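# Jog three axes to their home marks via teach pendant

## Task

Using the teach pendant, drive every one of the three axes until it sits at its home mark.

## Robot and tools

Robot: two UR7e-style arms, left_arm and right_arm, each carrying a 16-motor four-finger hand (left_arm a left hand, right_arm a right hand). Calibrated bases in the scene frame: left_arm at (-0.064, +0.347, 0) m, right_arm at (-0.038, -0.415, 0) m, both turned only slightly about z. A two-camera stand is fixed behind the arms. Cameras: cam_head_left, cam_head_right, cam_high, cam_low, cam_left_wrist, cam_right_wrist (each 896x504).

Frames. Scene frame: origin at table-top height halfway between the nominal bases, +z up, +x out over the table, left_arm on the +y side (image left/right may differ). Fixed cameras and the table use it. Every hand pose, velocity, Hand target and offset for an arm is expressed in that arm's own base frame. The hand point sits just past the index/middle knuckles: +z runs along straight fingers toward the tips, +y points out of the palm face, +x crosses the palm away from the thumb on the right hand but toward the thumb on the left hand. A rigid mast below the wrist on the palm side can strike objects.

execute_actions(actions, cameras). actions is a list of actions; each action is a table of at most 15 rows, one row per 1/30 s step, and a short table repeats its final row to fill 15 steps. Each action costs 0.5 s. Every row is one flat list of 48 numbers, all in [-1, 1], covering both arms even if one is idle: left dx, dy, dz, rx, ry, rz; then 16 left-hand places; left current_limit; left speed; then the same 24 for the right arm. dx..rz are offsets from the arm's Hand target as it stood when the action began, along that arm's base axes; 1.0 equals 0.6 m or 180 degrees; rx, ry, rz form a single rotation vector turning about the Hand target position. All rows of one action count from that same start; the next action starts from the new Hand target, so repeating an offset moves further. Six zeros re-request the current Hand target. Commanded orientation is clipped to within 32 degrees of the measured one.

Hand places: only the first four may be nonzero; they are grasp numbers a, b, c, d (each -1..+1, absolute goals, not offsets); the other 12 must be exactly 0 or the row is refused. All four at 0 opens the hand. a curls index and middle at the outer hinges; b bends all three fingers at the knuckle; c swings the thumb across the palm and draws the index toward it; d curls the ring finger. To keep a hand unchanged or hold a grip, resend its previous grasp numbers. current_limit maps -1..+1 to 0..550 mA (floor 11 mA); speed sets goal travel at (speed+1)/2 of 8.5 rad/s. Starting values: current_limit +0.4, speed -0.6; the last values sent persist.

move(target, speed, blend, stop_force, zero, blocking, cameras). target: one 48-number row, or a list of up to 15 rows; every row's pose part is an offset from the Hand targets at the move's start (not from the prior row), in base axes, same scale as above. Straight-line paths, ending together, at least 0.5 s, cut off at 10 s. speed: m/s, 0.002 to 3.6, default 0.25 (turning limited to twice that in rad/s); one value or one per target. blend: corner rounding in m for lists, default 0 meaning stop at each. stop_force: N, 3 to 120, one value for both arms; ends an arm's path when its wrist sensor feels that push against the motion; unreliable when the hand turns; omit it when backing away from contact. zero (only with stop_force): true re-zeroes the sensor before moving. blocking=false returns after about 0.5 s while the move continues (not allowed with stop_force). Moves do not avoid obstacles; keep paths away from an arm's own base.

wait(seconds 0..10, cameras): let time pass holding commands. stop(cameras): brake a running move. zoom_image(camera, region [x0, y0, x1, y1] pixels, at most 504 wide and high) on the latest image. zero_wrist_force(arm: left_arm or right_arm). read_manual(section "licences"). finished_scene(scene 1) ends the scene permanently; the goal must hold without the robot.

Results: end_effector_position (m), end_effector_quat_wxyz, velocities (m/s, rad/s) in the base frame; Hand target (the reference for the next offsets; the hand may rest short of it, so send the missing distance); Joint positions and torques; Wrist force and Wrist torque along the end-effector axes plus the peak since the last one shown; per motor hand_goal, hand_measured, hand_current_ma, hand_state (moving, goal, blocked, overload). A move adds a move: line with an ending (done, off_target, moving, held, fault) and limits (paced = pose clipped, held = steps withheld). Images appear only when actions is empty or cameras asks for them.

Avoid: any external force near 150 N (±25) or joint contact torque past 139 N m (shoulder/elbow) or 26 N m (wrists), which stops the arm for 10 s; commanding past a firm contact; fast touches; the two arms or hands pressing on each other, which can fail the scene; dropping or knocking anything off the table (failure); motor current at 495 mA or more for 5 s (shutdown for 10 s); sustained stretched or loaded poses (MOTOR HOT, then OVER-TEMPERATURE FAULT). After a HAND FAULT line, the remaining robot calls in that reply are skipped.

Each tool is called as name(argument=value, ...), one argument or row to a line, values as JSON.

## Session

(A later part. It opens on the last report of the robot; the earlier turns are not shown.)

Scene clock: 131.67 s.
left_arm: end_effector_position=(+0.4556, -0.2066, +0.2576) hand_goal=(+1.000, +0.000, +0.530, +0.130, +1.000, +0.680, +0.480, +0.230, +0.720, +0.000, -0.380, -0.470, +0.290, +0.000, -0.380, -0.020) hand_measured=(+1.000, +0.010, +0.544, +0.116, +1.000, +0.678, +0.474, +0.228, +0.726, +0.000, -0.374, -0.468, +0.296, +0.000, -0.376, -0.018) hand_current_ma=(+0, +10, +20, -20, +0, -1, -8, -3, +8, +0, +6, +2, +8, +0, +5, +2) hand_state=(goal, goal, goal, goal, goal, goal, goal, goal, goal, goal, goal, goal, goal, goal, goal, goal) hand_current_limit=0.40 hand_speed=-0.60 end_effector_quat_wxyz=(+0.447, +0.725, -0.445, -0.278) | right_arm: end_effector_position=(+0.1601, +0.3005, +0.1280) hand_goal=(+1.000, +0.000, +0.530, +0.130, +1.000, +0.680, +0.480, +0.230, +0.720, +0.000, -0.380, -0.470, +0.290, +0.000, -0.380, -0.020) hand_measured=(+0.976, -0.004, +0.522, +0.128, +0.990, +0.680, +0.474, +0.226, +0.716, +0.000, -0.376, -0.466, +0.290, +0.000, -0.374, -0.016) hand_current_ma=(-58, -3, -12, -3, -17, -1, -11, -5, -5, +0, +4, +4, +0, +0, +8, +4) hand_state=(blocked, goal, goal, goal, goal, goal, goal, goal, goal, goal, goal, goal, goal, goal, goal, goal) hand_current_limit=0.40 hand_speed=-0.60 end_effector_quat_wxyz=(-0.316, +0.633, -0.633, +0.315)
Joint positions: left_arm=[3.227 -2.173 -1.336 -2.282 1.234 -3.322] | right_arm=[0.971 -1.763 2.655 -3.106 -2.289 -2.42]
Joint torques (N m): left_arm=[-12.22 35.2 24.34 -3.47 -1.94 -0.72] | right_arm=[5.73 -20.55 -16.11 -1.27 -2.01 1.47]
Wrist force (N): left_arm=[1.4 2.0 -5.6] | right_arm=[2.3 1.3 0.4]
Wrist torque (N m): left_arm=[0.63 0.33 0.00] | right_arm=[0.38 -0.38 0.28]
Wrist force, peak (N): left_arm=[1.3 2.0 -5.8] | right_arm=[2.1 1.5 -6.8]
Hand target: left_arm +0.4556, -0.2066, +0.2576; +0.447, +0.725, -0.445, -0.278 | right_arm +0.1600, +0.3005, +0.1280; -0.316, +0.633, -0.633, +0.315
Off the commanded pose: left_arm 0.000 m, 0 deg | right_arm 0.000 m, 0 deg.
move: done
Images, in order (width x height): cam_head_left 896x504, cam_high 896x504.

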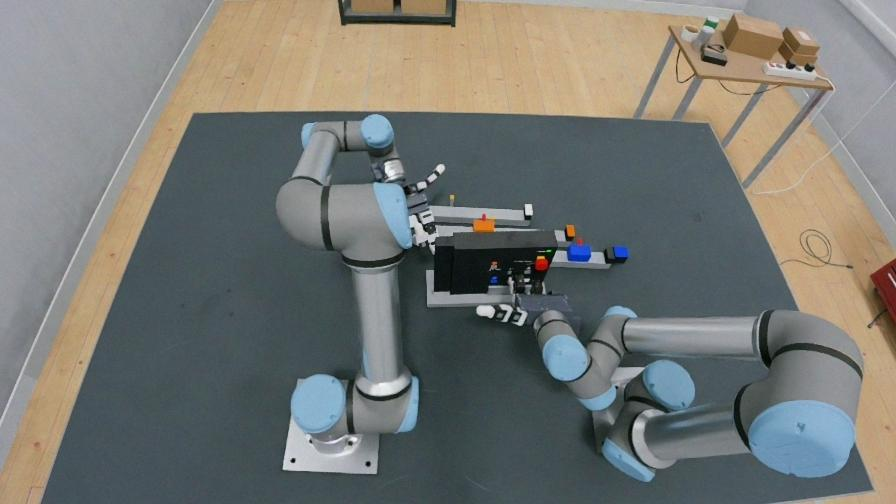

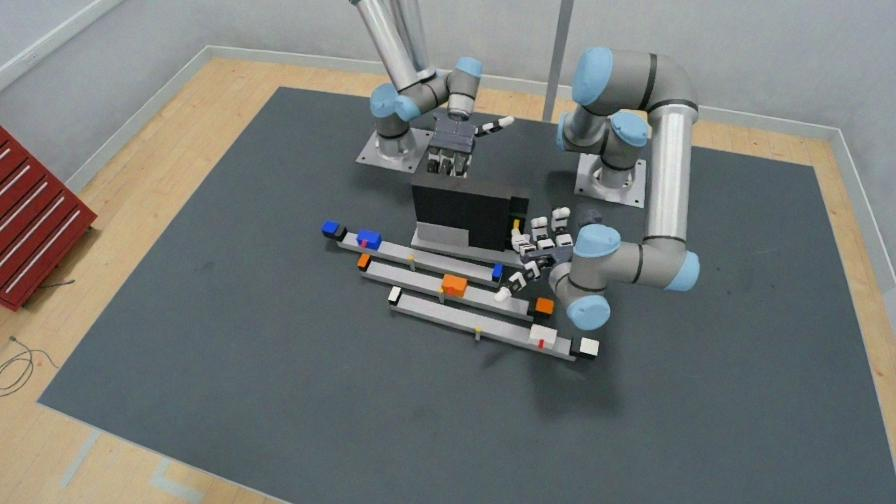

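move(
  target=[0,0,0,0,0,0, 0.6,0,-1,0.6,0,0,0,0,0,0,0,0,0,0,0,0, 0.4,-0.6, 0.0317,0,0,0,0,0, 0.6,0,-1,0.6,0,0,0,0,0,0,0,0,0,0,0,0, 0.4,-0.6],
  speed=0.04,
  cameras=["cam_high"],
)

zoom_image(
  camera="cam_high",
  region=[320, 210, 430, 280],
)

wait(
  seconds=0.5,
  cameras=["cam_high"],
)

zoom_image(
  camera="cam_high",
  region=[320, 210, 430, 280],
)

move(
  target=[0,0,0,0,0,0, 0.6,0,-1,0.6,0,0,0,0,0,0,0,0,0,0,0,0, 0.4,-0.6, -0.0317,0,0,0,0,0, 0.6,0,-1,0.6,0,0,0,0,0,0,0,0,0,0,0,0, 0.4,-0.6],
  speed=0.08,
  cameras=["cam_high"],
)

zoom_image(
  camera="cam_high",
  region=[320, 210, 430, 280],
)

Scene clock: 134.50 s.
left_arm: end_effector_position=(+0.4556, -0.2066, +0.2576) hand_goal=(+1.000, +0.000, +0.530, +0.130, +1.000, +0.680, +0.480, +0.230, +0.720, +0.000, -0.380, -0.470, +0.290, +0.000, -0.380, -0.020) hand_measured=(+1.000, +0.010, +0.544, +0.116, +1.000, +0.678, +0.474, +0.228, +0.726, +0.000, -0.374, -0.468, +0.296, +0.000, -0.376, -0.018) hand_current_ma=(+0, +10, +20, -20, +0, -1, -8, -3, +8, +0, +6, +2, +8, +0, +5, +2) hand_state=(goal, goal, goal, goal, goal, goal, goal, goal, goal, goal, goal, goal, goal, goal, goal, goal) hand_current_limit=0.40 hand_speed=-0.60 end_effector_quat_wxyz=(+0.447, +0.725, -0.445, -0.278) | right_arm: end_effector_position=(+0.1790, +0.3005, +0.1280) hand_goal=(+1.000, +0.000, +0.530, +0.130, +1.000, +0.680, +0.480, +0.230, +0.720, +0.000, -0.380, -0.470, +0.290, +0.000, -0.380, -0.020) hand_measured=(+0.974, -0.004, +0.508, +0.114, +0.990, +0.680, +0.474, +0.226, +0.716, +0.000, -0.376, -0.466, +0.290, +0.000, -0.374, -0.016) hand_current_ma=(-64, -3, -45, -31, -17, -1, -10, -5, -5, +0, +4, +4, +0, +0, +8, +4) hand_state=(blocked, goal, blocked, goal, goal, goal, goal, goal, goal, goal, goal, goal, goal, goal, goal, goal) hand_current_limit=0.40 hand_speed=-0.60 end_effector_quat_wxyz=(-0.316, +0.633, -0.633, +0.315)
Joint positions: left_arm=[3.227 -2.173 -1.336 -2.282 1.234 -3.322] | right_arm=[0.909 -1.733 2.648 -3.17 -2.25 -2.484]
Joint torques (N m): left_arm=[-12.85 35.1 24.67 -3.53 -1.85 -0.76] | right_arm=[-8.16 5.22 -22.95 -4.35 0.14 -1.08]
Wrist force (N): left_arm=[1.2 2.1 -5.5] | right_arm=[2.1 2.0 -4.9]
Wrist torque (N m): left_arm=[0.64 0.36 -0.02] | right_arm=[0.68 -0.39 0.30]
Wrist force, peak (N): left_arm=[1.1 2.1 -5.8] | right_arm=[2.2 1.5 -6.1]
Hand target: left_arm +0.4556, -0.2066, +0.2576; +0.447, +0.725, -0.445, -0.278 | right_arm +0.1791, +0.3005, +0.1280; -0.316, +0.633, -0.633, +0.315
Off the commanded pose: left_arm 0.000 m, 0 deg | right_arm 0.000 m, 0 deg.
move: done
Images, in order (width x height): cam_high 896x504.

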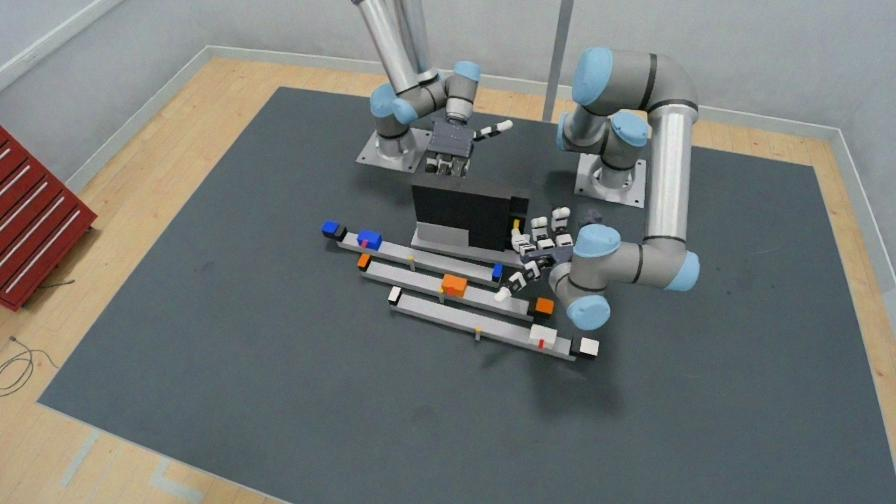

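Scaled by 4.582 from the camera's 896x504 image, which has a finer 1280x720 frame.

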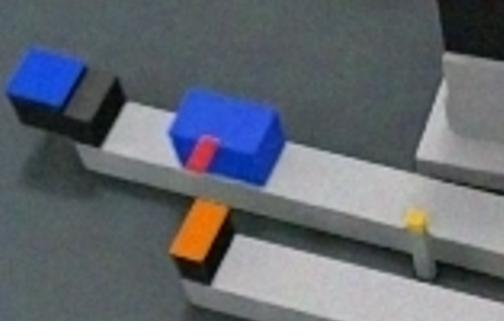

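Scene clock: 135.00 s.
left_arm: end_effector_position=(+0.4556, -0.2066, +0.2576) hand_goal=(+1.000, +0.000, +0.530, +0.130, +1.000, +0.680, +0.480, +0.230, +0.720, +0.000, -0.380, -0.470, +0.290, +0.000, -0.380, -0.020) hand_measured=(+1.000, +0.010, +0.544, +0.116, +1.000, +0.678, +0.474, +0.228, +0.726, +0.000, -0.374, -0.468, +0.296, +0.000, -0.376, -0.018) hand_current_ma=(+0, +10, +20, -20, +0, -1, -8, -3, +8, +0, +6, +2, +8, +0, +5, +2) hand_state=(goal, goal, goal, goal, goal, goal, goal, goal, goal, goal, goal, goal, goal, goal, goal, goal) hand_current_limit=0.40 hand_speed=-0.60 end_effector_quat_wxyz=(+0.447, +0.725, -0.445, -0.278) | right_arm: end_effector_position=(+0.1791, +0.3005, +0.1280) hand_goal=(+1.000, +0.000, +0.530, +0.130, +1.000, +0.680, +0.480, +0.230, +0.720, +0.000, -0.380, -0.470, +0.290, +0.000, -0.380, -0.020) hand_measured=(+0.974, -0.004, +0.508, +0.114, +0.990, +0.680, +0.474, +0.226, +0.716, +0.000, -0.376, -0.466, +0.290, +0.000, -0.374, -0.016) hand_current_ma=(-65, -3, -45, -31, -17, -1, -10, -5, -5, +0, +4, +4, +0, +0, +8, +4) hand_state=(blocked, goal, blocked, goal, goal, goal, goal, goal, goal, goal, goal, goal, goal, goal, goal, goal) hand_current_limit=0.40 hand_speed=-0.60 end_effector_quat_wxyz=(-0.316, +0.633, -0.633, +0.315)
Joint positions: left_arm=[3.227 -2.173 -1.336 -2.282 1.234 -3.322] | right_arm=[0.909 -1.733 2.648 -3.17 -2.25 -2.484]
Joint torques (N m): left_arm=[-11.66 34.73 24.7 -3.49 -1.95 -0.75] | right_arm=[-8.12 5.53 -23.2 -4.44 0.26 -1.22]
Wrist force (N): left_arm=[1.1 1.9 -5.6] | right_arm=[2.2 2.4 -4.9]
Wrist torque (N m): left_arm=[0.62 0.36 -0.03] | right_arm=[0.73 -0.40 0.33]
Wrist force, peak (N): left_arm=[1.3 2.1 -5.8] | right_arm=[2.3 2.2 -5.2]
Hand target: left_arm +0.4556, -0.2066, +0.2576; +0.447, +0.725, -0.445, -0.278 | right_arm +0.1791, +0.3005, +0.1280; -0.316, +0.633, -0.633, +0.315
Off the commanded pose: left_arm 0.000 m, 0 deg | right_arm 0.000 m, 0 deg.
wait: 0.50 s; at rest by 0.17 s
Images, in order (width x height): cam_high 896x504.

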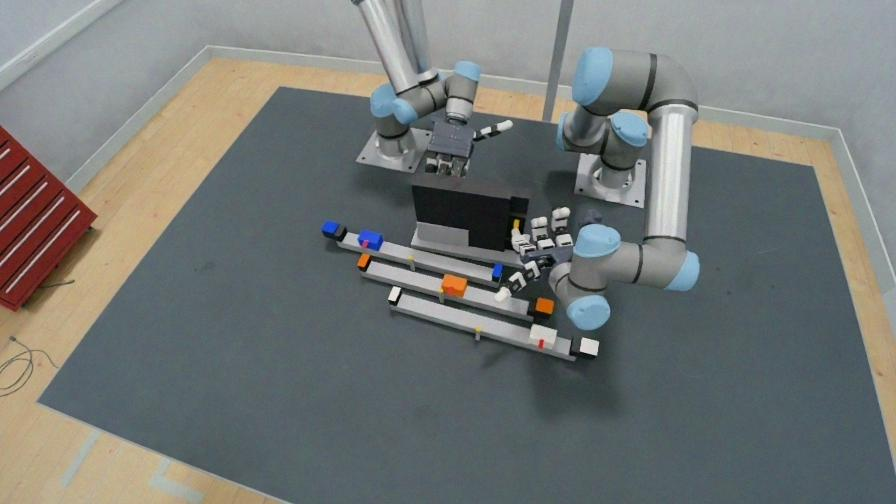

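Scaled by 4.582 from the camera's 896x504 image, which has a finer 1280x720 frame.

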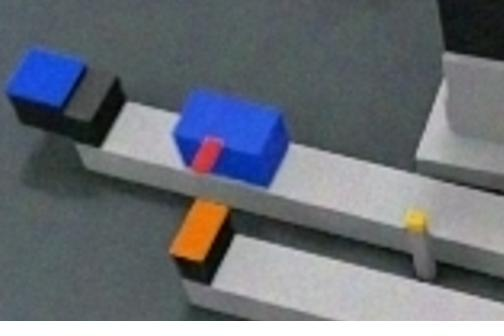

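Scene clock: 135.90 s.
left_arm: end_effector_position=(+0.4556, -0.2066, +0.2576) hand_goal=(+1.000, +0.000, +0.530, +0.130, +1.000, +0.680, +0.480, +0.230, +0.720, +0.000, -0.380, -0.470, +0.290, +0.000, -0.380, -0.020) hand_measured=(+1.000, +0.010, +0.544, +0.116, +1.000, +0.678, +0.474, +0.228, +0.726, +0.000, -0.374, -0.468, +0.296, +0.000, -0.376, -0.018) hand_current_ma=(+0, +10, +20, -20, +0, -1, -8, -3, +8, +0, +6, +2, +8, +0, +5, +2) hand_state=(goal, goal, goal, goal, goal, goal, goal, goal, goal, goal, goal, goal, goal, goal, goal, goal) hand_current_limit=0.40 hand_speed=-0.60 end_effector_quat_wxyz=(+0.447, +0.725, -0.445, -0.278) | right_arm: end_effector_position=(+0.1601, +0.3005, +0.1280) hand_goal=(+1.000, +0.000, +0.530, +0.130, +1.000, +0.680, +0.480, +0.230, +0.720, +0.000, -0.380, -0.470, +0.290, +0.000, -0.380, -0.020) hand_measured=(+0.976, -0.004, +0.522, +0.128, +0.990, +0.680, +0.474, +0.226, +0.716, +0.000, -0.376, -0.466, +0.290, +0.000, -0.374, -0.016) hand_current_ma=(-59, -3, -12, -3, -17, -1, -10, -5, -5, +0, +4, +4, +0, +0, +8, +4) hand_state=(blocked, goal, goal, goal, goal, goal, goal, goal, goal, goal, goal, goal, goal, goal, goal, goal) hand_current_limit=0.40 hand_speed=-0.60 end_effector_quat_wxyz=(-0.316, +0.633, -0.633, +0.315)
Joint positions: left_arm=[3.227 -2.173 -1.336 -2.282 1.234 -3.322] | right_arm=[0.971 -1.763 2.655 -3.106 -2.289 -2.42]
Joint torques (N m): left_arm=[-11.68 35.14 25.01 -3.56 -1.88 -0.7] | right_arm=[7.35 -20.46 -18.02 -1.26 -2.19 1.51]
Wrist force (N): left_arm=[1.2 1.9 -5.5] | right_arm=[2.5 1.3 0.1]
Wrist torque (N m): left_arm=[0.62 0.36 -0.02] | right_arm=[0.41 -0.40 0.30]
Wrist force, peak (N): left_arm=[1.4 2.0 -5.8] | right_arm=[2.3 2.1 -5.2]
Hand target: left_arm +0.4556, -0.2066, +0.2576; +0.447, +0.725, -0.445, -0.278 | right_arm +0.1600, +0.3005, +0.1280; -0.316, +0.633, -0.633, +0.315
Off the commanded pose: left_arm 0.000 m, 0 deg | right_arm 0.000 m, 0 deg.
move: done
Images, in order (width x height): cam_high 896x504.

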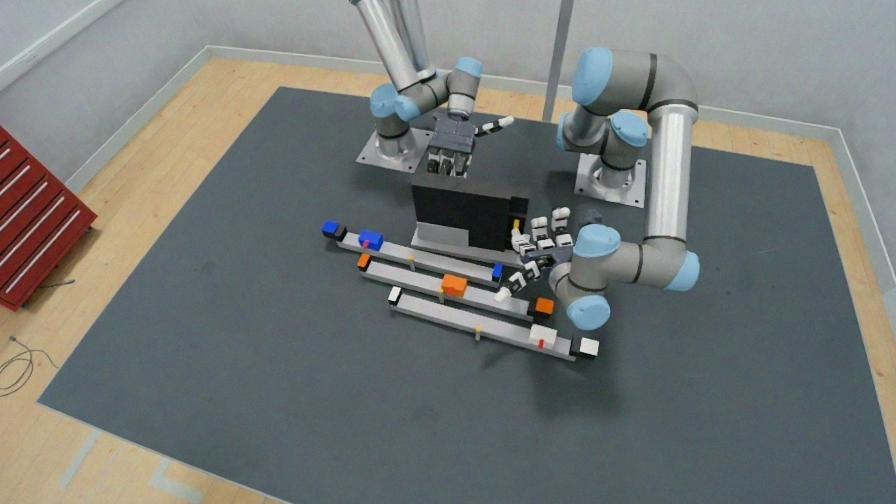

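Scaled by 4.582 from the camera's 896x504 image, which has a finer 1280x720 frame.

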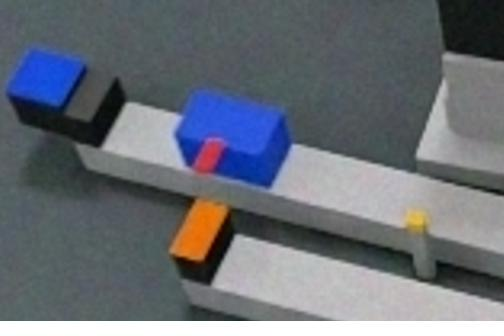

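wait(
  seconds=0.05,
  cameras=["cam_left_wrist"],
)

zoom_image(
  camera="cam_left_wrist",
  region=[190, 210, 450, 400],
)

zoom_image(
  camera="cam_left_wrist",
  region=[220, 230, 340, 310],
)

zoom_image(
  camera="cam_left_wrist",
  region=[320, 300, 420, 370],
)

Scene clock: 137.00 s.
left_arm: end_effector_position=(+0.4556, -0.2066, +0.2576) hand_goal=(+1.000, +0.000, +0.530, +0.130, +1.000, +0.680, +0.480, +0.230, +0.720, +0.000, -0.380, -0.470, +0.290, +0.000, -0.380, -0.020) hand_measured=(+1.000, +0.010, +0.544, +0.116, +1.000, +0.678, +0.474, +0.228, +0.726, +0.000, -0.374, -0.468, +0.296, +0.000, -0.376, -0.018) hand_current_ma=(+0, +10, +20, -20, +0, -1, -8, -3, +8, +0, +6, +2, +8, +0, +5, +2) hand_state=(goal, goal, goal, goal, goal, goal, goal, goal, goal, goal, goal, goal, goal, goal, goal, goal) hand_current_limit=0.40 hand_speed=-0.60 end_effector_quat_wxyz=(+0.447, +0.725, -0.445, -0.278) | right_arm: end_effector_position=(+0.1600, +0.3005, +0.1280) hand_goal=(+1.000, +0.000, +0.530, +0.130, +1.000, +0.680, +0.480, +0.230, +0.720, +0.000, -0.380, -0.470, +0.290, +0.000, -0.380, -0.020) hand_measured=(+0.976, -0.004, +0.522, +0.128, +0.990, +0.680, +0.474, +0.226, +0.716, +0.000, -0.376, -0.466, +0.290, +0.000, -0.374, -0.016) hand_current_ma=(-59, -3, -12, -3, -17, -1, -10, -5, -5, +0, +4, +4, +0, +0, +8, +4) hand_state=(blocked, goal, goal, goal, goal, goal, goal, goal, goal, goal, goal, goal, goal, goal, goal, goal) hand_current_limit=0.40 hand_speed=-0.60 end_effector_quat_wxyz=(-0.316, +0.633, -0.633, +0.315)
Joint positions: left_arm=[3.227 -2.173 -1.336 -2.282 1.234 -3.322] | right_arm=[0.971 -1.763 2.655 -3.106 -2.289 -2.42]
Joint torques (N m): left_arm=[-11.94 34.79 24.37 -3.51 -1.84 -0.68] | right_arm=[6.05 -21.19 -23.27 -1.31 -2.17 1.59]
Wrist force (N): left_arm=[1.1 2.2 -5.9] | right_arm=[2.3 1.3 0.3]
Wrist torque (N m): left_arm=[0.67 0.36 -0.02] | right_arm=[0.38 -0.39 0.29]
Wrist force, peak (N): left_arm=[1.1 2.2 -5.9] | right_arm=[2.6 1.3 0.3]
Hand target: left_arm +0.4556, -0.2066, +0.2576; +0.447, +0.725, -0.445, -0.278 | right_arm +0.1600, +0.3005, +0.1280; -0.316, +0.633, -0.633, +0.315
Off the commanded pose: left_arm 0.000 m, 0 deg | right_arm 0.000 m, 0 deg.
wait: 0.07 s; at rest from the start
Images, in order (width x height): cam_left_wrist 896x504.

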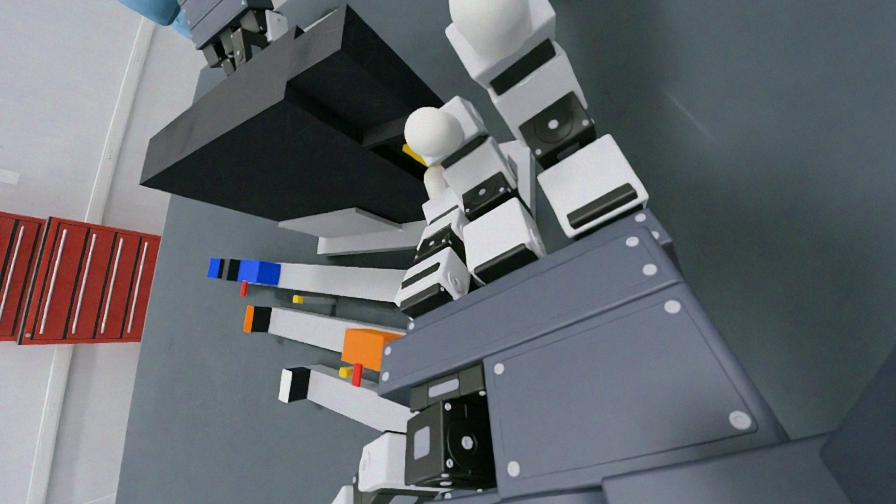

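Scaled by 1.938 from the camera's 896x504 image, which has a finer 1280x720 frame.

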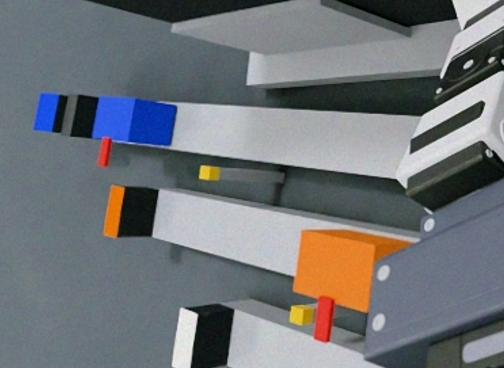

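Scaled by 4.200 from the camera's 896x504 image, which has a finer 1280x720 frame.

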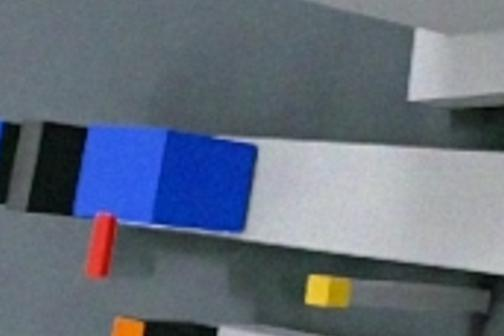

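Scaled by 5.040 from the camera's 896x504 image, which has a finer 1280x720 frame.

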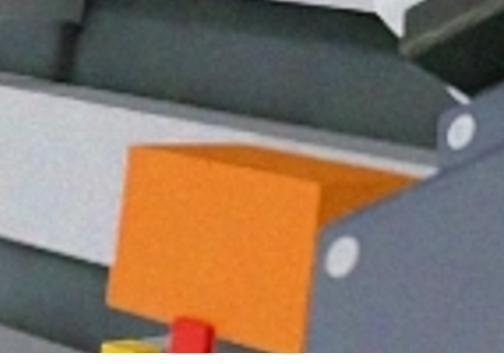

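move(
  target=[0,0,0,0,0,0, 0.6,0,-1,0.6,0,0,0,0,0,0,0,0,0,0,0,0, 0.4,-0.6, 0.0317,0,0,0,0,0, 0.6,0,-1,0.6,0,0,0,0,0,0,0,0,0,0,0,0, 0.4,-0.6],
  speed=0.04,
  cameras=["cam_high"],
)

zoom_image(
  camera="cam_high",
  region=[320, 210, 430, 280],
)

wait(
  seconds=6,
  cameras=["cam_high","cam_left_wrist"],
)

zoom_image(
  camera="cam_high",
  region=[320, 210, 430, 280],
)

move(
  target=[0,0,0,0,0,0, 0.6,0,-1,0.6,0,0,0,0,0,0,0,0,0,0,0,0, 0.4,-0.6, -0.0317,0,0,0,0,0, 0.6,0,-1,0.6,0,0,0,0,0,0,0,0,0,0,0,0, 0.4,-0.6],
  speed=0.08,
  cameras=["cam_high","cam_left_wrist","cam_head_left"],
)

zoom_image(
  camera="cam_high",
  region=[320, 210, 430, 280],
)

zoom_image(
  camera="cam_left_wrist",
  region=[220, 230, 340, 310],
)

Scene clock: 140.03 s.
left_arm: end_effector_position=(+0.4556, -0.2066, +0.2576) hand_goal=(+1.000, +0.000, +0.530, +0.130, +1.000, +0.680, +0.480, +0.230, +0.720, +0.000, -0.380, -0.470, +0.290, +0.000, -0.380, -0.020) hand_measured=(+1.000, +0.010, +0.544, +0.116, +1.000, +0.678, +0.474, +0.228, +0.726, +0.000, -0.374, -0.468, +0.296, +0.000, -0.376, -0.018) hand_current_ma=(+0, +10, +20, -20, +0, -1, -8, -3, +8, +0, +6, +2, +8, +0, +5, +2) hand_state=(goal, goal, goal, goal, goal, goal, goal, goal, goal, goal, goal, goal, goal, goal, goal, goal) hand_current_limit=0.40 hand_speed=-0.60 end_effector_quat_wxyz=(+0.447, +0.725, -0.445, -0.278) | right_arm: end_effector_position=(+0.1790, +0.3005, +0.1280) hand_goal=(+1.000, +0.000, +0.530, +0.130, +1.000, +0.680, +0.480, +0.230, +0.720, +0.000, -0.380, -0.470, +0.290, +0.000, -0.380, -0.020) hand_measured=(+0.974, -0.004, +0.508, +0.114, +0.990, +0.680, +0.474, +0.226, +0.716, +0.000, -0.376, -0.466, +0.290, +0.000, -0.374, -0.016) hand_current_ma=(-64, -3, -45, -31, -17, -1, -10, -5, -5, +0, +4, +4, +0, +0, +8, +4) hand_state=(blocked, goal, blocked, goal, goal, goal, goal, goal, goal, goal, goal, goal, goal, goal, goal, goal) hand_current_limit=0.40 hand_speed=-0.60 end_effector_quat_wxyz=(-0.316, +0.633, -0.633, +0.315)
Joint positions: left_arm=[3.227 -2.173 -1.336 -2.282 1.234 -3.322] | right_arm=[0.909 -1.733 2.648 -3.17 -2.25 -2.484]
Joint torques (N m): left_arm=[-11.72 34.98 23.94 -3.57 -1.81 -0.57] | right_arm=[-8.05 5.96 -23.48 -4.13 0.35 -1.19]
Wrist force (N): left_arm=[1.3 1.9 -5.5] | right_arm=[2.3 2.0 -5.1]
Wrist torque (N m): left_arm=[0.61 0.34 0.00] | right_arm=[0.70 -0.41 0.33]
Wrist force, peak (N): left_arm=[1.4 1.9 -5.8] | right_arm=[2.0 1.7 -6.1]
Hand target: left_arm +0.4556, -0.2066, +0.2576; +0.447, +0.725, -0.445, -0.278 | right_arm +0.1791, +0.3005, +0.1280; -0.316, +0.633, -0.633, +0.315
Off the commanded pose: left_arm 0.000 m, 0 deg | right_arm 0.000 m, 0 deg.
move: done
Images, in order (width x height): cam_high 896x504.

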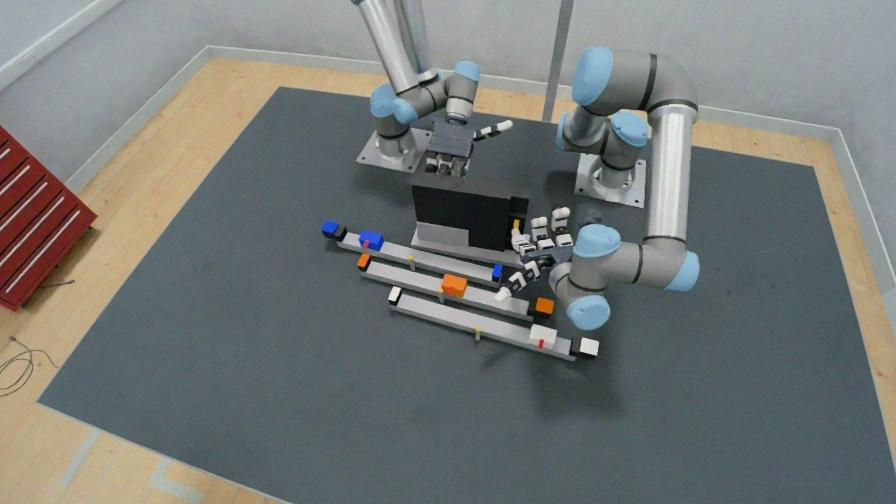

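Scaled by 4.582 from the camera's 896x504 image, which has a finer 1280x720 frame.

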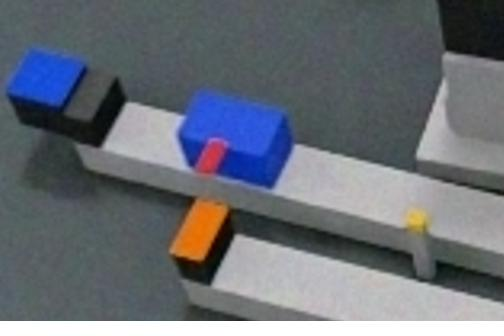

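Scene clock: 146.03 s.
left_arm: end_effector_position=(+0.4556, -0.2066, +0.2576) hand_goal=(+1.000, +0.000, +0.530, +0.130, +1.000, +0.680, +0.480, +0.230, +0.720, +0.000, -0.380, -0.470, +0.290, +0.000, -0.380, -0.020) hand_measured=(+1.000, +0.010, +0.544, +0.116, +1.000, +0.678, +0.474, +0.228, +0.726, +0.000, -0.374, -0.468, +0.296, +0.000, -0.376, -0.018) hand_current_ma=(+0, +10, +20, -20, +0, -1, -8, -3, +8, +0, +6, +2, +8, +0, +5, +2) hand_state=(goal, goal, goal, goal, goal, goal, goal, goal, goal, goal, goal, goal, goal, goal, goal, goal) hand_current_limit=0.40 hand_speed=-0.60 end_effector_quat_wxyz=(+0.447, +0.725, -0.445, -0.278) | right_arm: end_effector_position=(+0.1791, +0.3005, +0.1280) hand_goal=(+1.000, +0.000, +0.530, +0.130, +1.000, +0.680, +0.480, +0.230, +0.720, +0.000, -0.380, -0.470, +0.290, +0.000, -0.380, -0.020) hand_measured=(+0.974, -0.004, +0.508, +0.114, +0.990, +0.680, +0.474, +0.226, +0.716, +0.000, -0.376, -0.466, +0.290, +0.000, -0.374, -0.016) hand_current_ma=(-65, -3, -45, -31, -17, -1, -10, -5, -5, +0, +4, +4, +0, +0, +8, +4) hand_state=(blocked, goal, blocked, goal, goal, goal, goal, goal, goal, goal, goal, goal, goal, goal, goal, goal) hand_current_limit=0.40 hand_speed=-0.60 end_effector_quat_wxyz=(-0.316, +0.633, -0.633, +0.315)
Joint positions: left_arm=[3.227 -2.173 -1.336 -2.282 1.234 -3.322] | right_arm=[0.909 -1.733 2.648 -3.17 -2.25 -2.484]
Joint torques (N m): left_arm=[-11.68 35.48 24.26 -3.46 -1.75 -0.41] | right_arm=[-7.76 5.43 -23.11 -4.25 0.21 -1.17]
Wrist force (N): left_arm=[1.1 1.9 -5.5] | right_arm=[2.4 2.1 -5.0]
Wrist torque (N m): left_arm=[0.62 0.38 -0.02] | right_arm=[0.71 -0.42 0.33]
Wrist force, peak (N): left_arm=[1.3 2.1 -5.8] | right_arm=[2.4 2.1 -5.5]
Hand target: left_arm +0.4556, -0.2066, +0.2576; +0.447, +0.725, -0.445, -0.278 | right_arm +0.1791, +0.3005, +0.1280; -0.316, +0.633, -0.633, +0.315
Off the commanded pose: left_arm 0.000 m, 0 deg | right_arm 0.000 m, 0 deg.
wait: 6.00 s; at rest by 0.17 s
Images, in order (width x height): cam_high 896x504, cam_left_wrist 896x504.

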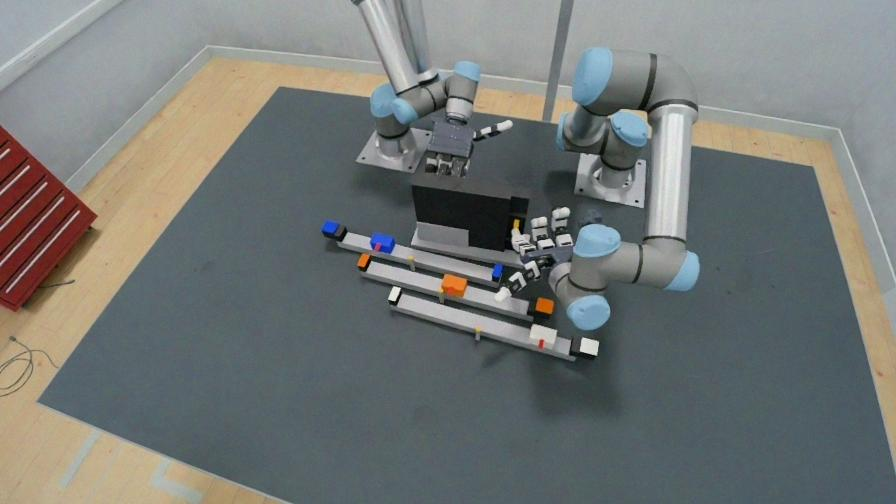

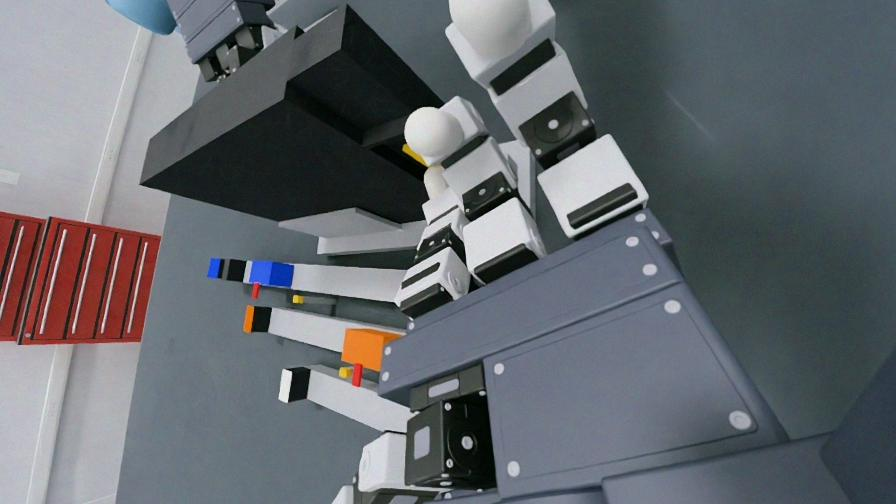

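Scaled by 4.582 from the camera's 896x504 image, which has a finer 1280x720 frame.

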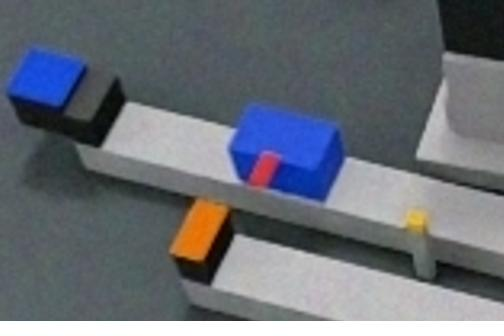

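Scene clock: 146.93 s.
left_arm: end_effector_position=(+0.4556, -0.2066, +0.2576) hand_goal=(+1.000, +0.000, +0.530, +0.130, +1.000, +0.680, +0.480, +0.230, +0.720, +0.000, -0.380, -0.470, +0.290, +0.000, -0.380, -0.020) hand_measured=(+1.000, +0.010, +0.544, +0.116, +1.000, +0.678, +0.474, +0.228, +0.726, +0.000, -0.374, -0.468, +0.296, +0.000, -0.376, -0.018) hand_current_ma=(+0, +10, +20, -20, +0, -1, -8, -3, +8, +0, +6, +2, +8, +0, +5, +2) hand_state=(goal, goal, goal, goal, goal, goal, goal, goal, goal, goal, goal, goal, goal, goal, goal, goal) hand_current_limit=0.40 hand_speed=-0.60 end_effector_quat_wxyz=(+0.447, +0.725, -0.445, -0.278) | right_arm: end_effector_position=(+0.1601, +0.3005, +0.1280) hand_goal=(+1.000, +0.000, +0.530, +0.130, +1.000, +0.680, +0.480, +0.230, +0.720, +0.000, -0.380, -0.470, +0.290, +0.000, -0.380, -0.020) hand_measured=(+0.976, -0.004, +0.522, +0.128, +0.990, +0.680, +0.474, +0.226, +0.716, +0.000, -0.376, -0.466, +0.290, +0.000, -0.374, -0.016) hand_current_ma=(-59, -3, -12, -3, -17, -1, -10, -5, -5, +0, +4, +4, +0, +0, +8, +4) hand_state=(blocked, goal, goal, goal, goal, goal, goal, goal, goal, goal, goal, goal, goal, goal, goal, goal) hand_current_limit=0.40 hand_speed=-0.60 end_effector_quat_wxyz=(-0.316, +0.633, -0.633, +0.315)
Joint positions: left_arm=[3.227 -2.173 -1.336 -2.282 1.234 -3.322] | right_arm=[0.971 -1.763 2.655 -3.106 -2.289 -2.42]
Joint torques (N m): left_arm=[-11.26 35.3 24.27 -3.47 -1.98 -0.44] | right_arm=[6.71 -20.75 -17.75 -1.23 -2.16 1.45]
Wrist force (N): left_arm=[1.2 1.9 -5.7] | right_arm=[2.1 1.4 0.4]
Wrist torque (N m): left_arm=[0.63 0.35 -0.02] | right_arm=[0.38 -0.36 0.28]
Wrist force, peak (N): left_arm=[1.1 2.4 -5.8] | right_arm=[2.3 2.2 -5.0]
Hand target: left_arm +0.4556, -0.2066, +0.2576; +0.447, +0.725, -0.445, -0.278 | right_arm +0.1600, +0.3005, +0.1280; -0.316, +0.633, -0.633, +0.315
Off the commanded pose: left_arm 0.000 m, 0 deg | right_arm 0.000 m, 0 deg.
move: done
Images, in order (width x height): cam_head_left 896x504, cam_high 896x504, cam_left_wrist 896x504.

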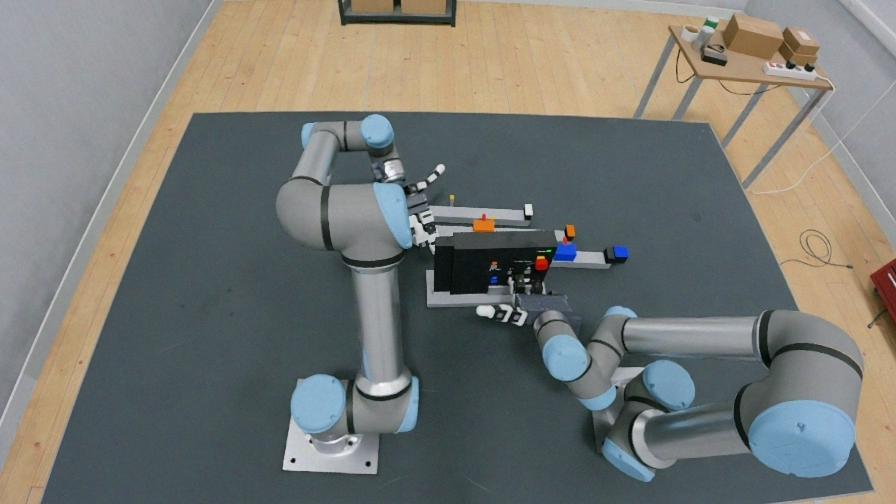

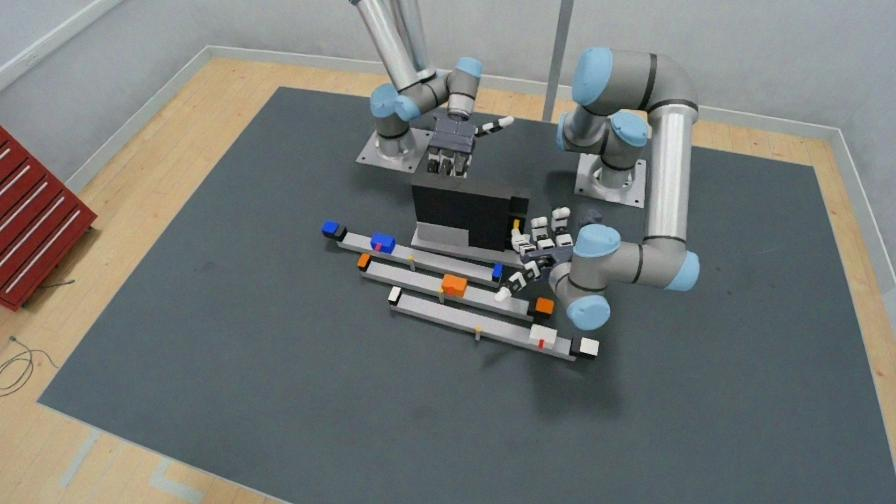

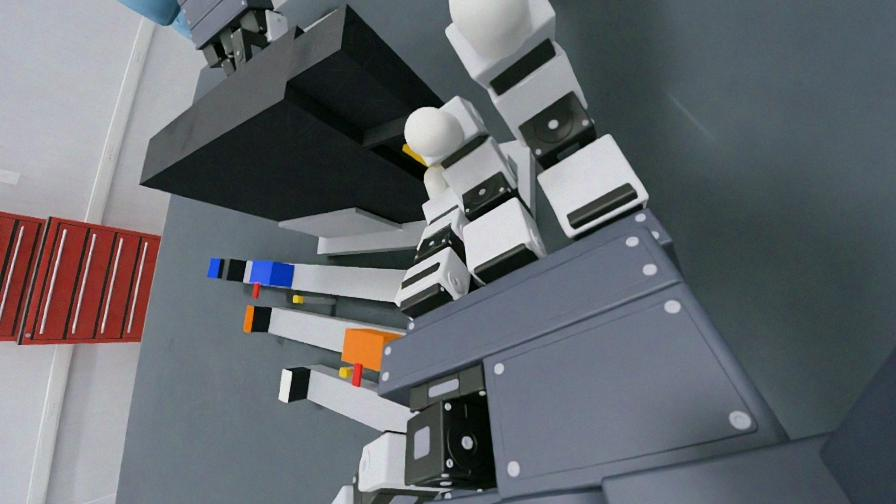

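Scaled by 4.582 from the camera's 896x504 image, which has a finer 1280x720 frame.

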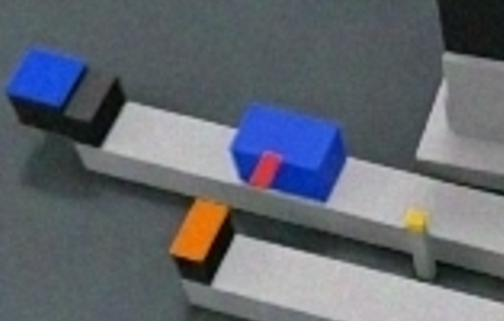

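Scaled by 4.200 from the camera's 896x504 image, which has a finer 1280x720 frame.

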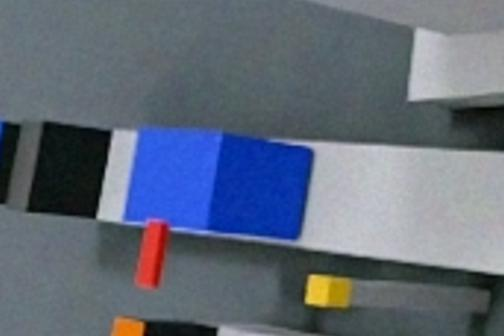

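move(
  target=[0,0,0,0,0,0, 0.6,0,-1,0.6,0,0,0,0,0,0,0,0,0,0,0,0, 0.4,-0.6, 0.0317,0,0,0,0,0, 0.6,0,-1,0.6,0,0,0,0,0,0,0,0,0,0,0,0, 0.4,-0.6],
  speed=0.04,
  cameras=[],
)

wait(
  seconds=10,
)

wait(
  seconds=4.5,
)

move(
  target=[0,0,0,0,0,0, 0.6,0,-1,0.6,0,0,0,0,0,0,0,0,0,0,0,0, 0.4,-0.6, -0.0317,0,0,0,0,0, 0.6,0,-1,0.6,0,0,0,0,0,0,0,0,0,0,0,0, 0.4,-0.6],
  speed=0.08,
  cameras=["cam_high","cam_left_wrist","cam_low"],
)

zoom_image(
  camera="cam_high",
  region=[380, 230, 440, 280],
)

zoom_image(
  camera="cam_left_wrist",
  region=[260, 250, 340, 320],
)

zoom_image(
  camera="cam_low",
  region=[200, 250, 320, 330],
)

Scene clock: 149.47 s.
left_arm: end_effector_position=(+0.4556, -0.2066, +0.2576) hand_goal=(+1.000, +0.000, +0.530, +0.130, +1.000, +0.680, +0.480, +0.230, +0.720, +0.000, -0.380, -0.470, +0.290, +0.000, -0.380, -0.020) hand_measured=(+1.000, +0.010, +0.544, +0.116, +1.000, +0.678, +0.474, +0.228, +0.726, +0.000, -0.374, -0.468, +0.296, +0.000, -0.376, -0.018) hand_current_ma=(+0, +10, +20, -20, +0, -1, -8, -3, +8, +0, +6, +2, +8, +0, +5, +2) hand_state=(goal, goal, goal, goal, goal, goal, goal, goal, goal, goal, goal, goal, goal, goal, goal, goal) hand_current_limit=0.40 hand_speed=-0.60 end_effector_quat_wxyz=(+0.447, +0.725, -0.445, -0.278) | right_arm: end_effector_position=(+0.1790, +0.3005, +0.1280) hand_goal=(+1.000, +0.000, +0.530, +0.130, +1.000, +0.680, +0.480, +0.230, +0.720, +0.000, -0.380, -0.470, +0.290, +0.000, -0.380, -0.020) hand_measured=(+0.974, -0.004, +0.508, +0.114, +0.990, +0.680, +0.474, +0.226, +0.716, +0.000, -0.376, -0.466, +0.290, +0.000, -0.374, -0.016) hand_current_ma=(-64, -3, -45, -31, -17, -1, -10, -5, -5, +0, +4, +4, +0, +0, +8, +4) hand_state=(blocked, goal, blocked, goal, goal, goal, goal, goal, goal, goal, goal, goal, goal, goal, goal, goal) hand_current_limit=0.40 hand_speed=-0.60 end_effector_quat_wxyz=(-0.316, +0.633, -0.633, +0.315)
Joint positions: left_arm=[3.227 -2.173 -1.336 -2.282 1.234 -3.322] | right_arm=[0.909 -1.733 2.648 -3.17 -2.25 -2.484]
Joint torques (N m): left_arm=[-11.05 35.04 24.36 -3.54 -1.88 -0.33] | right_arm=[-8.51 5.05 -23.74 -4.27 0.12 -1.25]
Wrist force (N): left_arm=[1.2 1.9 -5.8] | right_arm=[2.2 2.2 -5.2]
Wrist torque (N m): left_arm=[0.64 0.35 -0.02] | right_arm=[0.74 -0.40 0.33]
Wrist force, peak (N): left_arm=[1.3 2.1 -5.8] | right_arm=[2.2 1.4 -6.5]
Hand target: left_arm +0.4556, -0.2066, +0.2576; +0.447, +0.725, -0.445, -0.278 | right_arm +0.1791, +0.3005, +0.1280; -0.316, +0.633, -0.633, +0.315
Off the commanded pose: left_arm 0.000 m, 0 deg | right_arm 0.000 m, 0 deg.
move: done
No camera images: "cameras" was empty.

Scene clock: 159.47 s.
left_arm: end_effector_position=(+0.4556, -0.2066, +0.2576) hand_goal=(+1.000, +0.000, +0.530, +0.130, +1.000, +0.680, +0.480, +0.230, +0.720, +0.000, -0.380, -0.470, +0.290, +0.000, -0.380, -0.020) hand_measured=(+1.000, +0.010, +0.544, +0.116, +1.000, +0.678, +0.474, +0.228, +0.726, +0.000, -0.374, -0.468, +0.296, +0.000, -0.376, -0.018) hand_current_ma=(+0, +10, +20, -20, +0, -1, -8, -3, +8, +0, +6, +2, +8, +0, +5, +2) hand_state=(goal, goal, goal, goal, goal, goal, goal, goal, goal, goal, goal, goal, goal, goal, goal, goal) hand_current_limit=0.40 hand_speed=-0.60 end_effector_quat_wxyz=(+0.447, +0.725, -0.445, -0.278) | right_arm: end_effector_position=(+0.1791, +0.3005, +0.1280) hand_goal=(+1.000, +0.000, +0.530, +0.130, +1.000, +0.680, +0.480, +0.230, +0.720, +0.000, -0.380, -0.470, +0.290, +0.000, -0.380, -0.020) hand_measured=(+0.974, -0.004, +0.508, +0.114, +0.990, +0.680, +0.474, +0.226, +0.716, +0.000, -0.376, -0.466, +0.290, +0.000, -0.374, -0.016) hand_current_ma=(-65, -3, -45, -31, -17, -1, -10, -5, -5, +0, +4, +4, +0, +0, +8, +4) hand_state=(blocked, goal, blocked, goal, goal, goal, goal, goal, goal, goal, goal, goal, goal, goal, goal, goal) hand_current_limit=0.40 hand_speed=-0.60 end_effector_quat_wxyz=(-0.316, +0.633, -0.633, +0.315)
Joint positions: left_arm=[3.227 -2.173 -1.336 -2.282 1.234 -3.322] | right_arm=[0.909 -1.733 2.648 -3.17 -2.25 -2.484]
Joint torques (N m): left_arm=[-10.61 35.98 24.14 -3.47 -1.84 -0.24] | right_arm=[-7.45 5.61 -23.12 -4.13 0.05 -1.18]
Wrist force (N): left_arm=[1.3 1.8 -5.3] | right_arm=[2.1 2.2 -5.1]
Wrist torque (N m): left_arm=[0.58 0.35 0.00] | right_arm=[0.73 -0.39 0.31]
Wrist force, peak (N): left_arm=[1.5 2.0 -5.8] | right_arm=[2.2 2.4 -5.4]
Hand target: left_arm +0.4556, -0.2066, +0.2576; +0.447, +0.725, -0.445, -0.278 | right_arm +0.1791, +0.3005, +0.1280; -0.316, +0.633, -0.633, +0.315
Off the commanded pose: left_arm 0.000 m, 0 deg | right_arm 0.000 m, 0 deg.
wait: 10.00 s; at rest by 0.17 s

Scene clock: 163.97 s.
left_arm: end_effector_position=(+0.4556, -0.2066, +0.2576) hand_goal=(+1.000, +0.000, +0.530, +0.130, +1.000, +0.680, +0.480, +0.230, +0.720, +0.000, -0.380, -0.470, +0.290, +0.000, -0.380, -0.020) hand_measured=(+1.000, +0.010, +0.544, +0.116, +1.000, +0.678, +0.474, +0.228, +0.726, +0.000, -0.374, -0.468, +0.296, +0.000, -0.376, -0.018) hand_current_ma=(+0, +10, +20, -20, +0, -1, -8, -3, +8, +0, +6, +2, +8, +0, +5, +2) hand_state=(goal, goal, goal, goal, goal, goal, goal, goal, goal, goal, goal, goal, goal, goal, goal, goal) hand_current_limit=0.40 hand_speed=-0.60 end_effector_quat_wxyz=(+0.447, +0.725, -0.445, -0.278) | right_arm: end_effector_position=(+0.1791, +0.3005, +0.1280) hand_goal=(+1.000, +0.000, +0.530, +0.130, +1.000, +0.680, +0.480, +0.230, +0.720, +0.000, -0.380, -0.470, +0.290, +0.000, -0.380, -0.020) hand_measured=(+0.974, -0.004, +0.508, +0.114, +0.990, +0.680, +0.474, +0.226, +0.716, +0.000, -0.376, -0.466, +0.290, +0.000, -0.374, -0.016) hand_current_ma=(-65, -3, -45, -31, -17, -1, -10, -5, -5, +0, +4, +4, +0, +0, +8, +4) hand_state=(blocked, goal, blocked, goal, goal, goal, goal, goal, goal, goal, goal, goal, goal, goal, goal, goal) hand_current_limit=0.40 hand_speed=-0.60 end_effector_quat_wxyz=(-0.316, +0.633, -0.633, +0.315)
Joint positions: left_arm=[3.227 -2.173 -1.336 -2.282 1.234 -3.322] | right_arm=[0.909 -1.733 2.648 -3.17 -2.25 -2.484]
Joint torques (N m): left_arm=[-10.31 35.33 23.61 -3.45 -1.82 -0.14] | right_arm=[-7.73 5.46 -22.49 -4.2 0.07 -1.05]
Wrist force (N): left_arm=[1.6 2.2 -5.3] | right_arm=[2.4 2.1 -5.1]
Wrist torque (N m): left_arm=[0.64 0.31 0.01] | right_arm=[0.72 -0.42 0.33]
Wrist force, peak (N): left_arm=[1.4 2.0 -5.9] | right_arm=[2.5 2.2 -5.3]
Hand target: left_arm +0.4556, -0.2066, +0.2576; +0.447, +0.725, -0.445, -0.278 | right_arm +0.1791, +0.3005, +0.1280; -0.316, +0.633, -0.633, +0.315
Off the commanded pose: left_arm 0.000 m, 0 deg | right_arm 0.000 m, 0 deg.
wait: 4.50 s; at rest by 0.17 s

Scene clock: 164.87 s.
left_arm: end_effector_position=(+0.4556, -0.2066, +0.2576) hand_goal=(+1.000, +0.000, +0.530, +0.130, +1.000, +0.680, +0.480, +0.230, +0.720, +0.000, -0.380, -0.470, +0.290, +0.000, -0.380, -0.020) hand_measured=(+1.000, +0.010, +0.544, +0.116, +1.000, +0.678, +0.474, +0.228, +0.726, +0.000, -0.374, -0.468, +0.296, +0.000, -0.376, -0.018) hand_current_ma=(+0, +10, +20, -20, +0, -1, -8, -3, +8, +0, +6, +2, +8, +0, +5, +2) hand_state=(goal, goal, goal, goal, goal, goal, goal, goal, goal, goal, goal, goal, goal, goal, goal, goal) hand_current_limit=0.40 hand_speed=-0.60 end_effector_quat_wxyz=(+0.447, +0.725, -0.445, -0.278) | right_arm: end_effector_position=(+0.1601, +0.3005, +0.1280) hand_goal=(+1.000, +0.000, +0.530, +0.130, +1.000, +0.680, +0.480, +0.230, +0.720, +0.000, -0.380, -0.470, +0.290, +0.000, -0.380, -0.020) hand_measured=(+0.976, -0.004, +0.522, +0.128, +0.990, +0.680, +0.474, +0.226, +0.716, +0.000, -0.376, -0.466, +0.290, +0.000, -0.374, -0.016) hand_current_ma=(-59, -3, -12, -3, -17, -1, -10, -5, -5, +0, +4, +4, +0, +0, +8, +4) hand_state=(blocked, goal, goal, goal, goal, goal, goal, goal, goal, goal, goal, goal, goal, goal, goal, goal) hand_current_limit=0.40 hand_speed=-0.60 end_effector_quat_wxyz=(-0.316, +0.633, -0.633, +0.315)
Joint positions: left_arm=[3.227 -2.173 -1.336 -2.282 1.234 -3.322] | right_arm=[0.971 -1.763 2.655 -3.106 -2.289 -2.42]
Joint torques (N m): left_arm=[-10.35 36.03 23.37 -3.56 -1.75 -0.12] | right_arm=[6.28 -20.46 -18.21 -1.44 -2.21 1.62]
Wrist force (N): left_arm=[1.0 2.0 -5.5] | right_arm=[2.3 1.3 0.1]
Wrist torque (N m): left_arm=[0.62 0.38 -0.04] | right_arm=[0.40 -0.37 0.29]
Wrist force, peak (N): left_arm=[1.1 2.3 -5.7] | right_arm=[2.1 2.3 -5.1]
Hand target: left_arm +0.4556, -0.2066, +0.2576; +0.447, +0.725, -0.445, -0.278 | right_arm +0.1600, +0.3005, +0.1280; -0.316, +0.633, -0.633, +0.315
Off the commanded pose: left_arm 0.000 m, 0 deg | right_arm 0.000 m, 0 deg.
move: done
Images, in order (width x height): cam_high 896x504, cam_low 896x504, cam_left_wrist 896x504.

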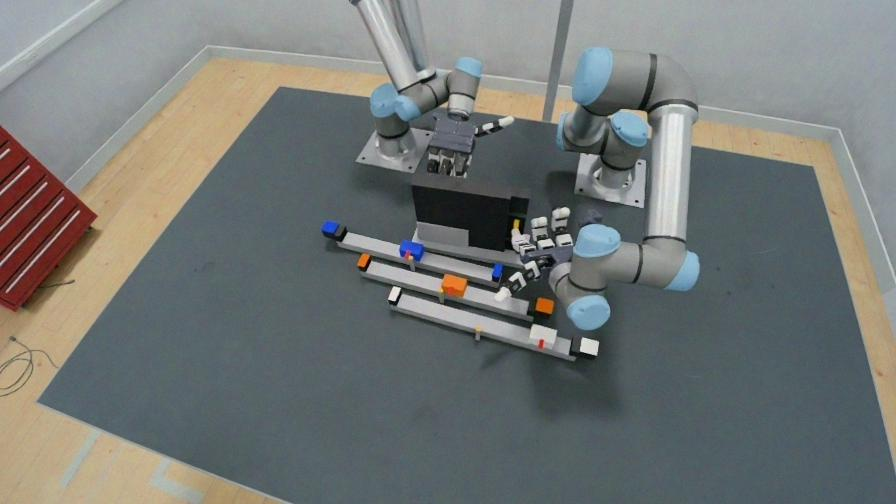

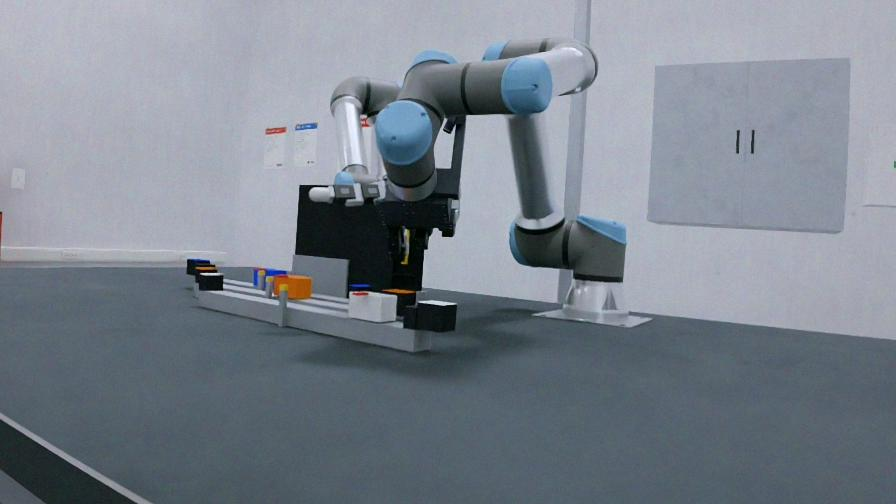

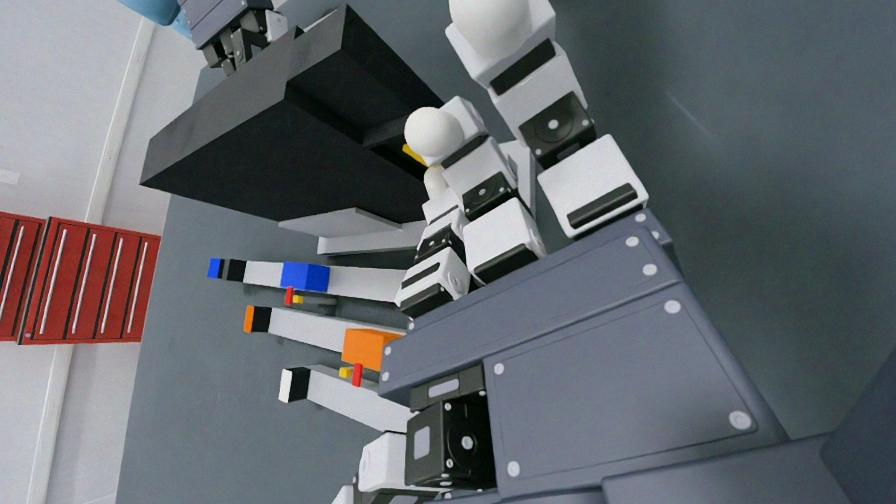

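Scaled by 8.400 from the camera's 896x504 image, which has a finer 1280x720 frame.

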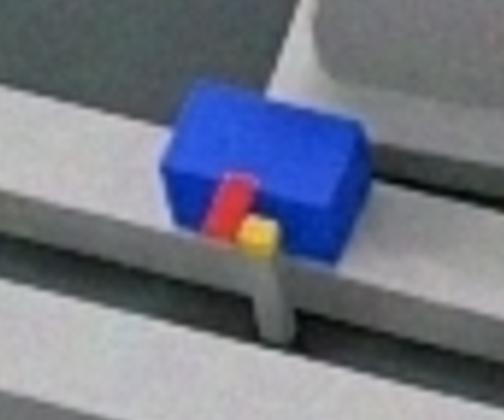

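Scaled by 6.300 from the camera's 896x504 image, which has a finer 1280x720 frame.

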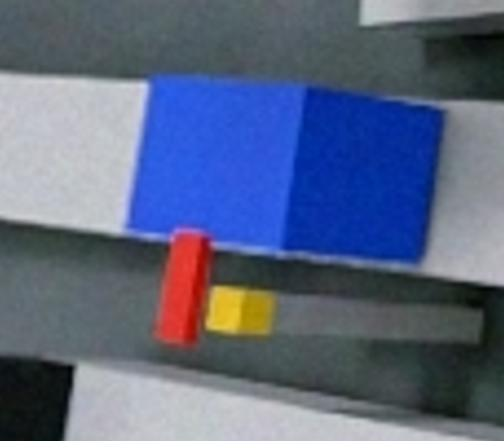

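Scaled by 4.200 from the camera's 896x504 image, which has a finer 1280x720 frame.

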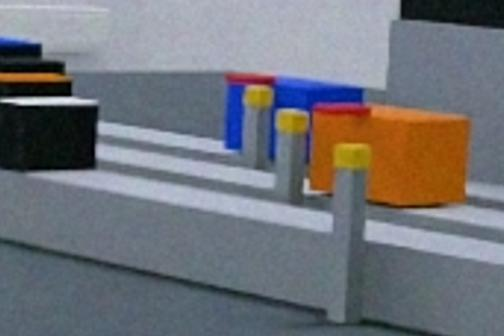

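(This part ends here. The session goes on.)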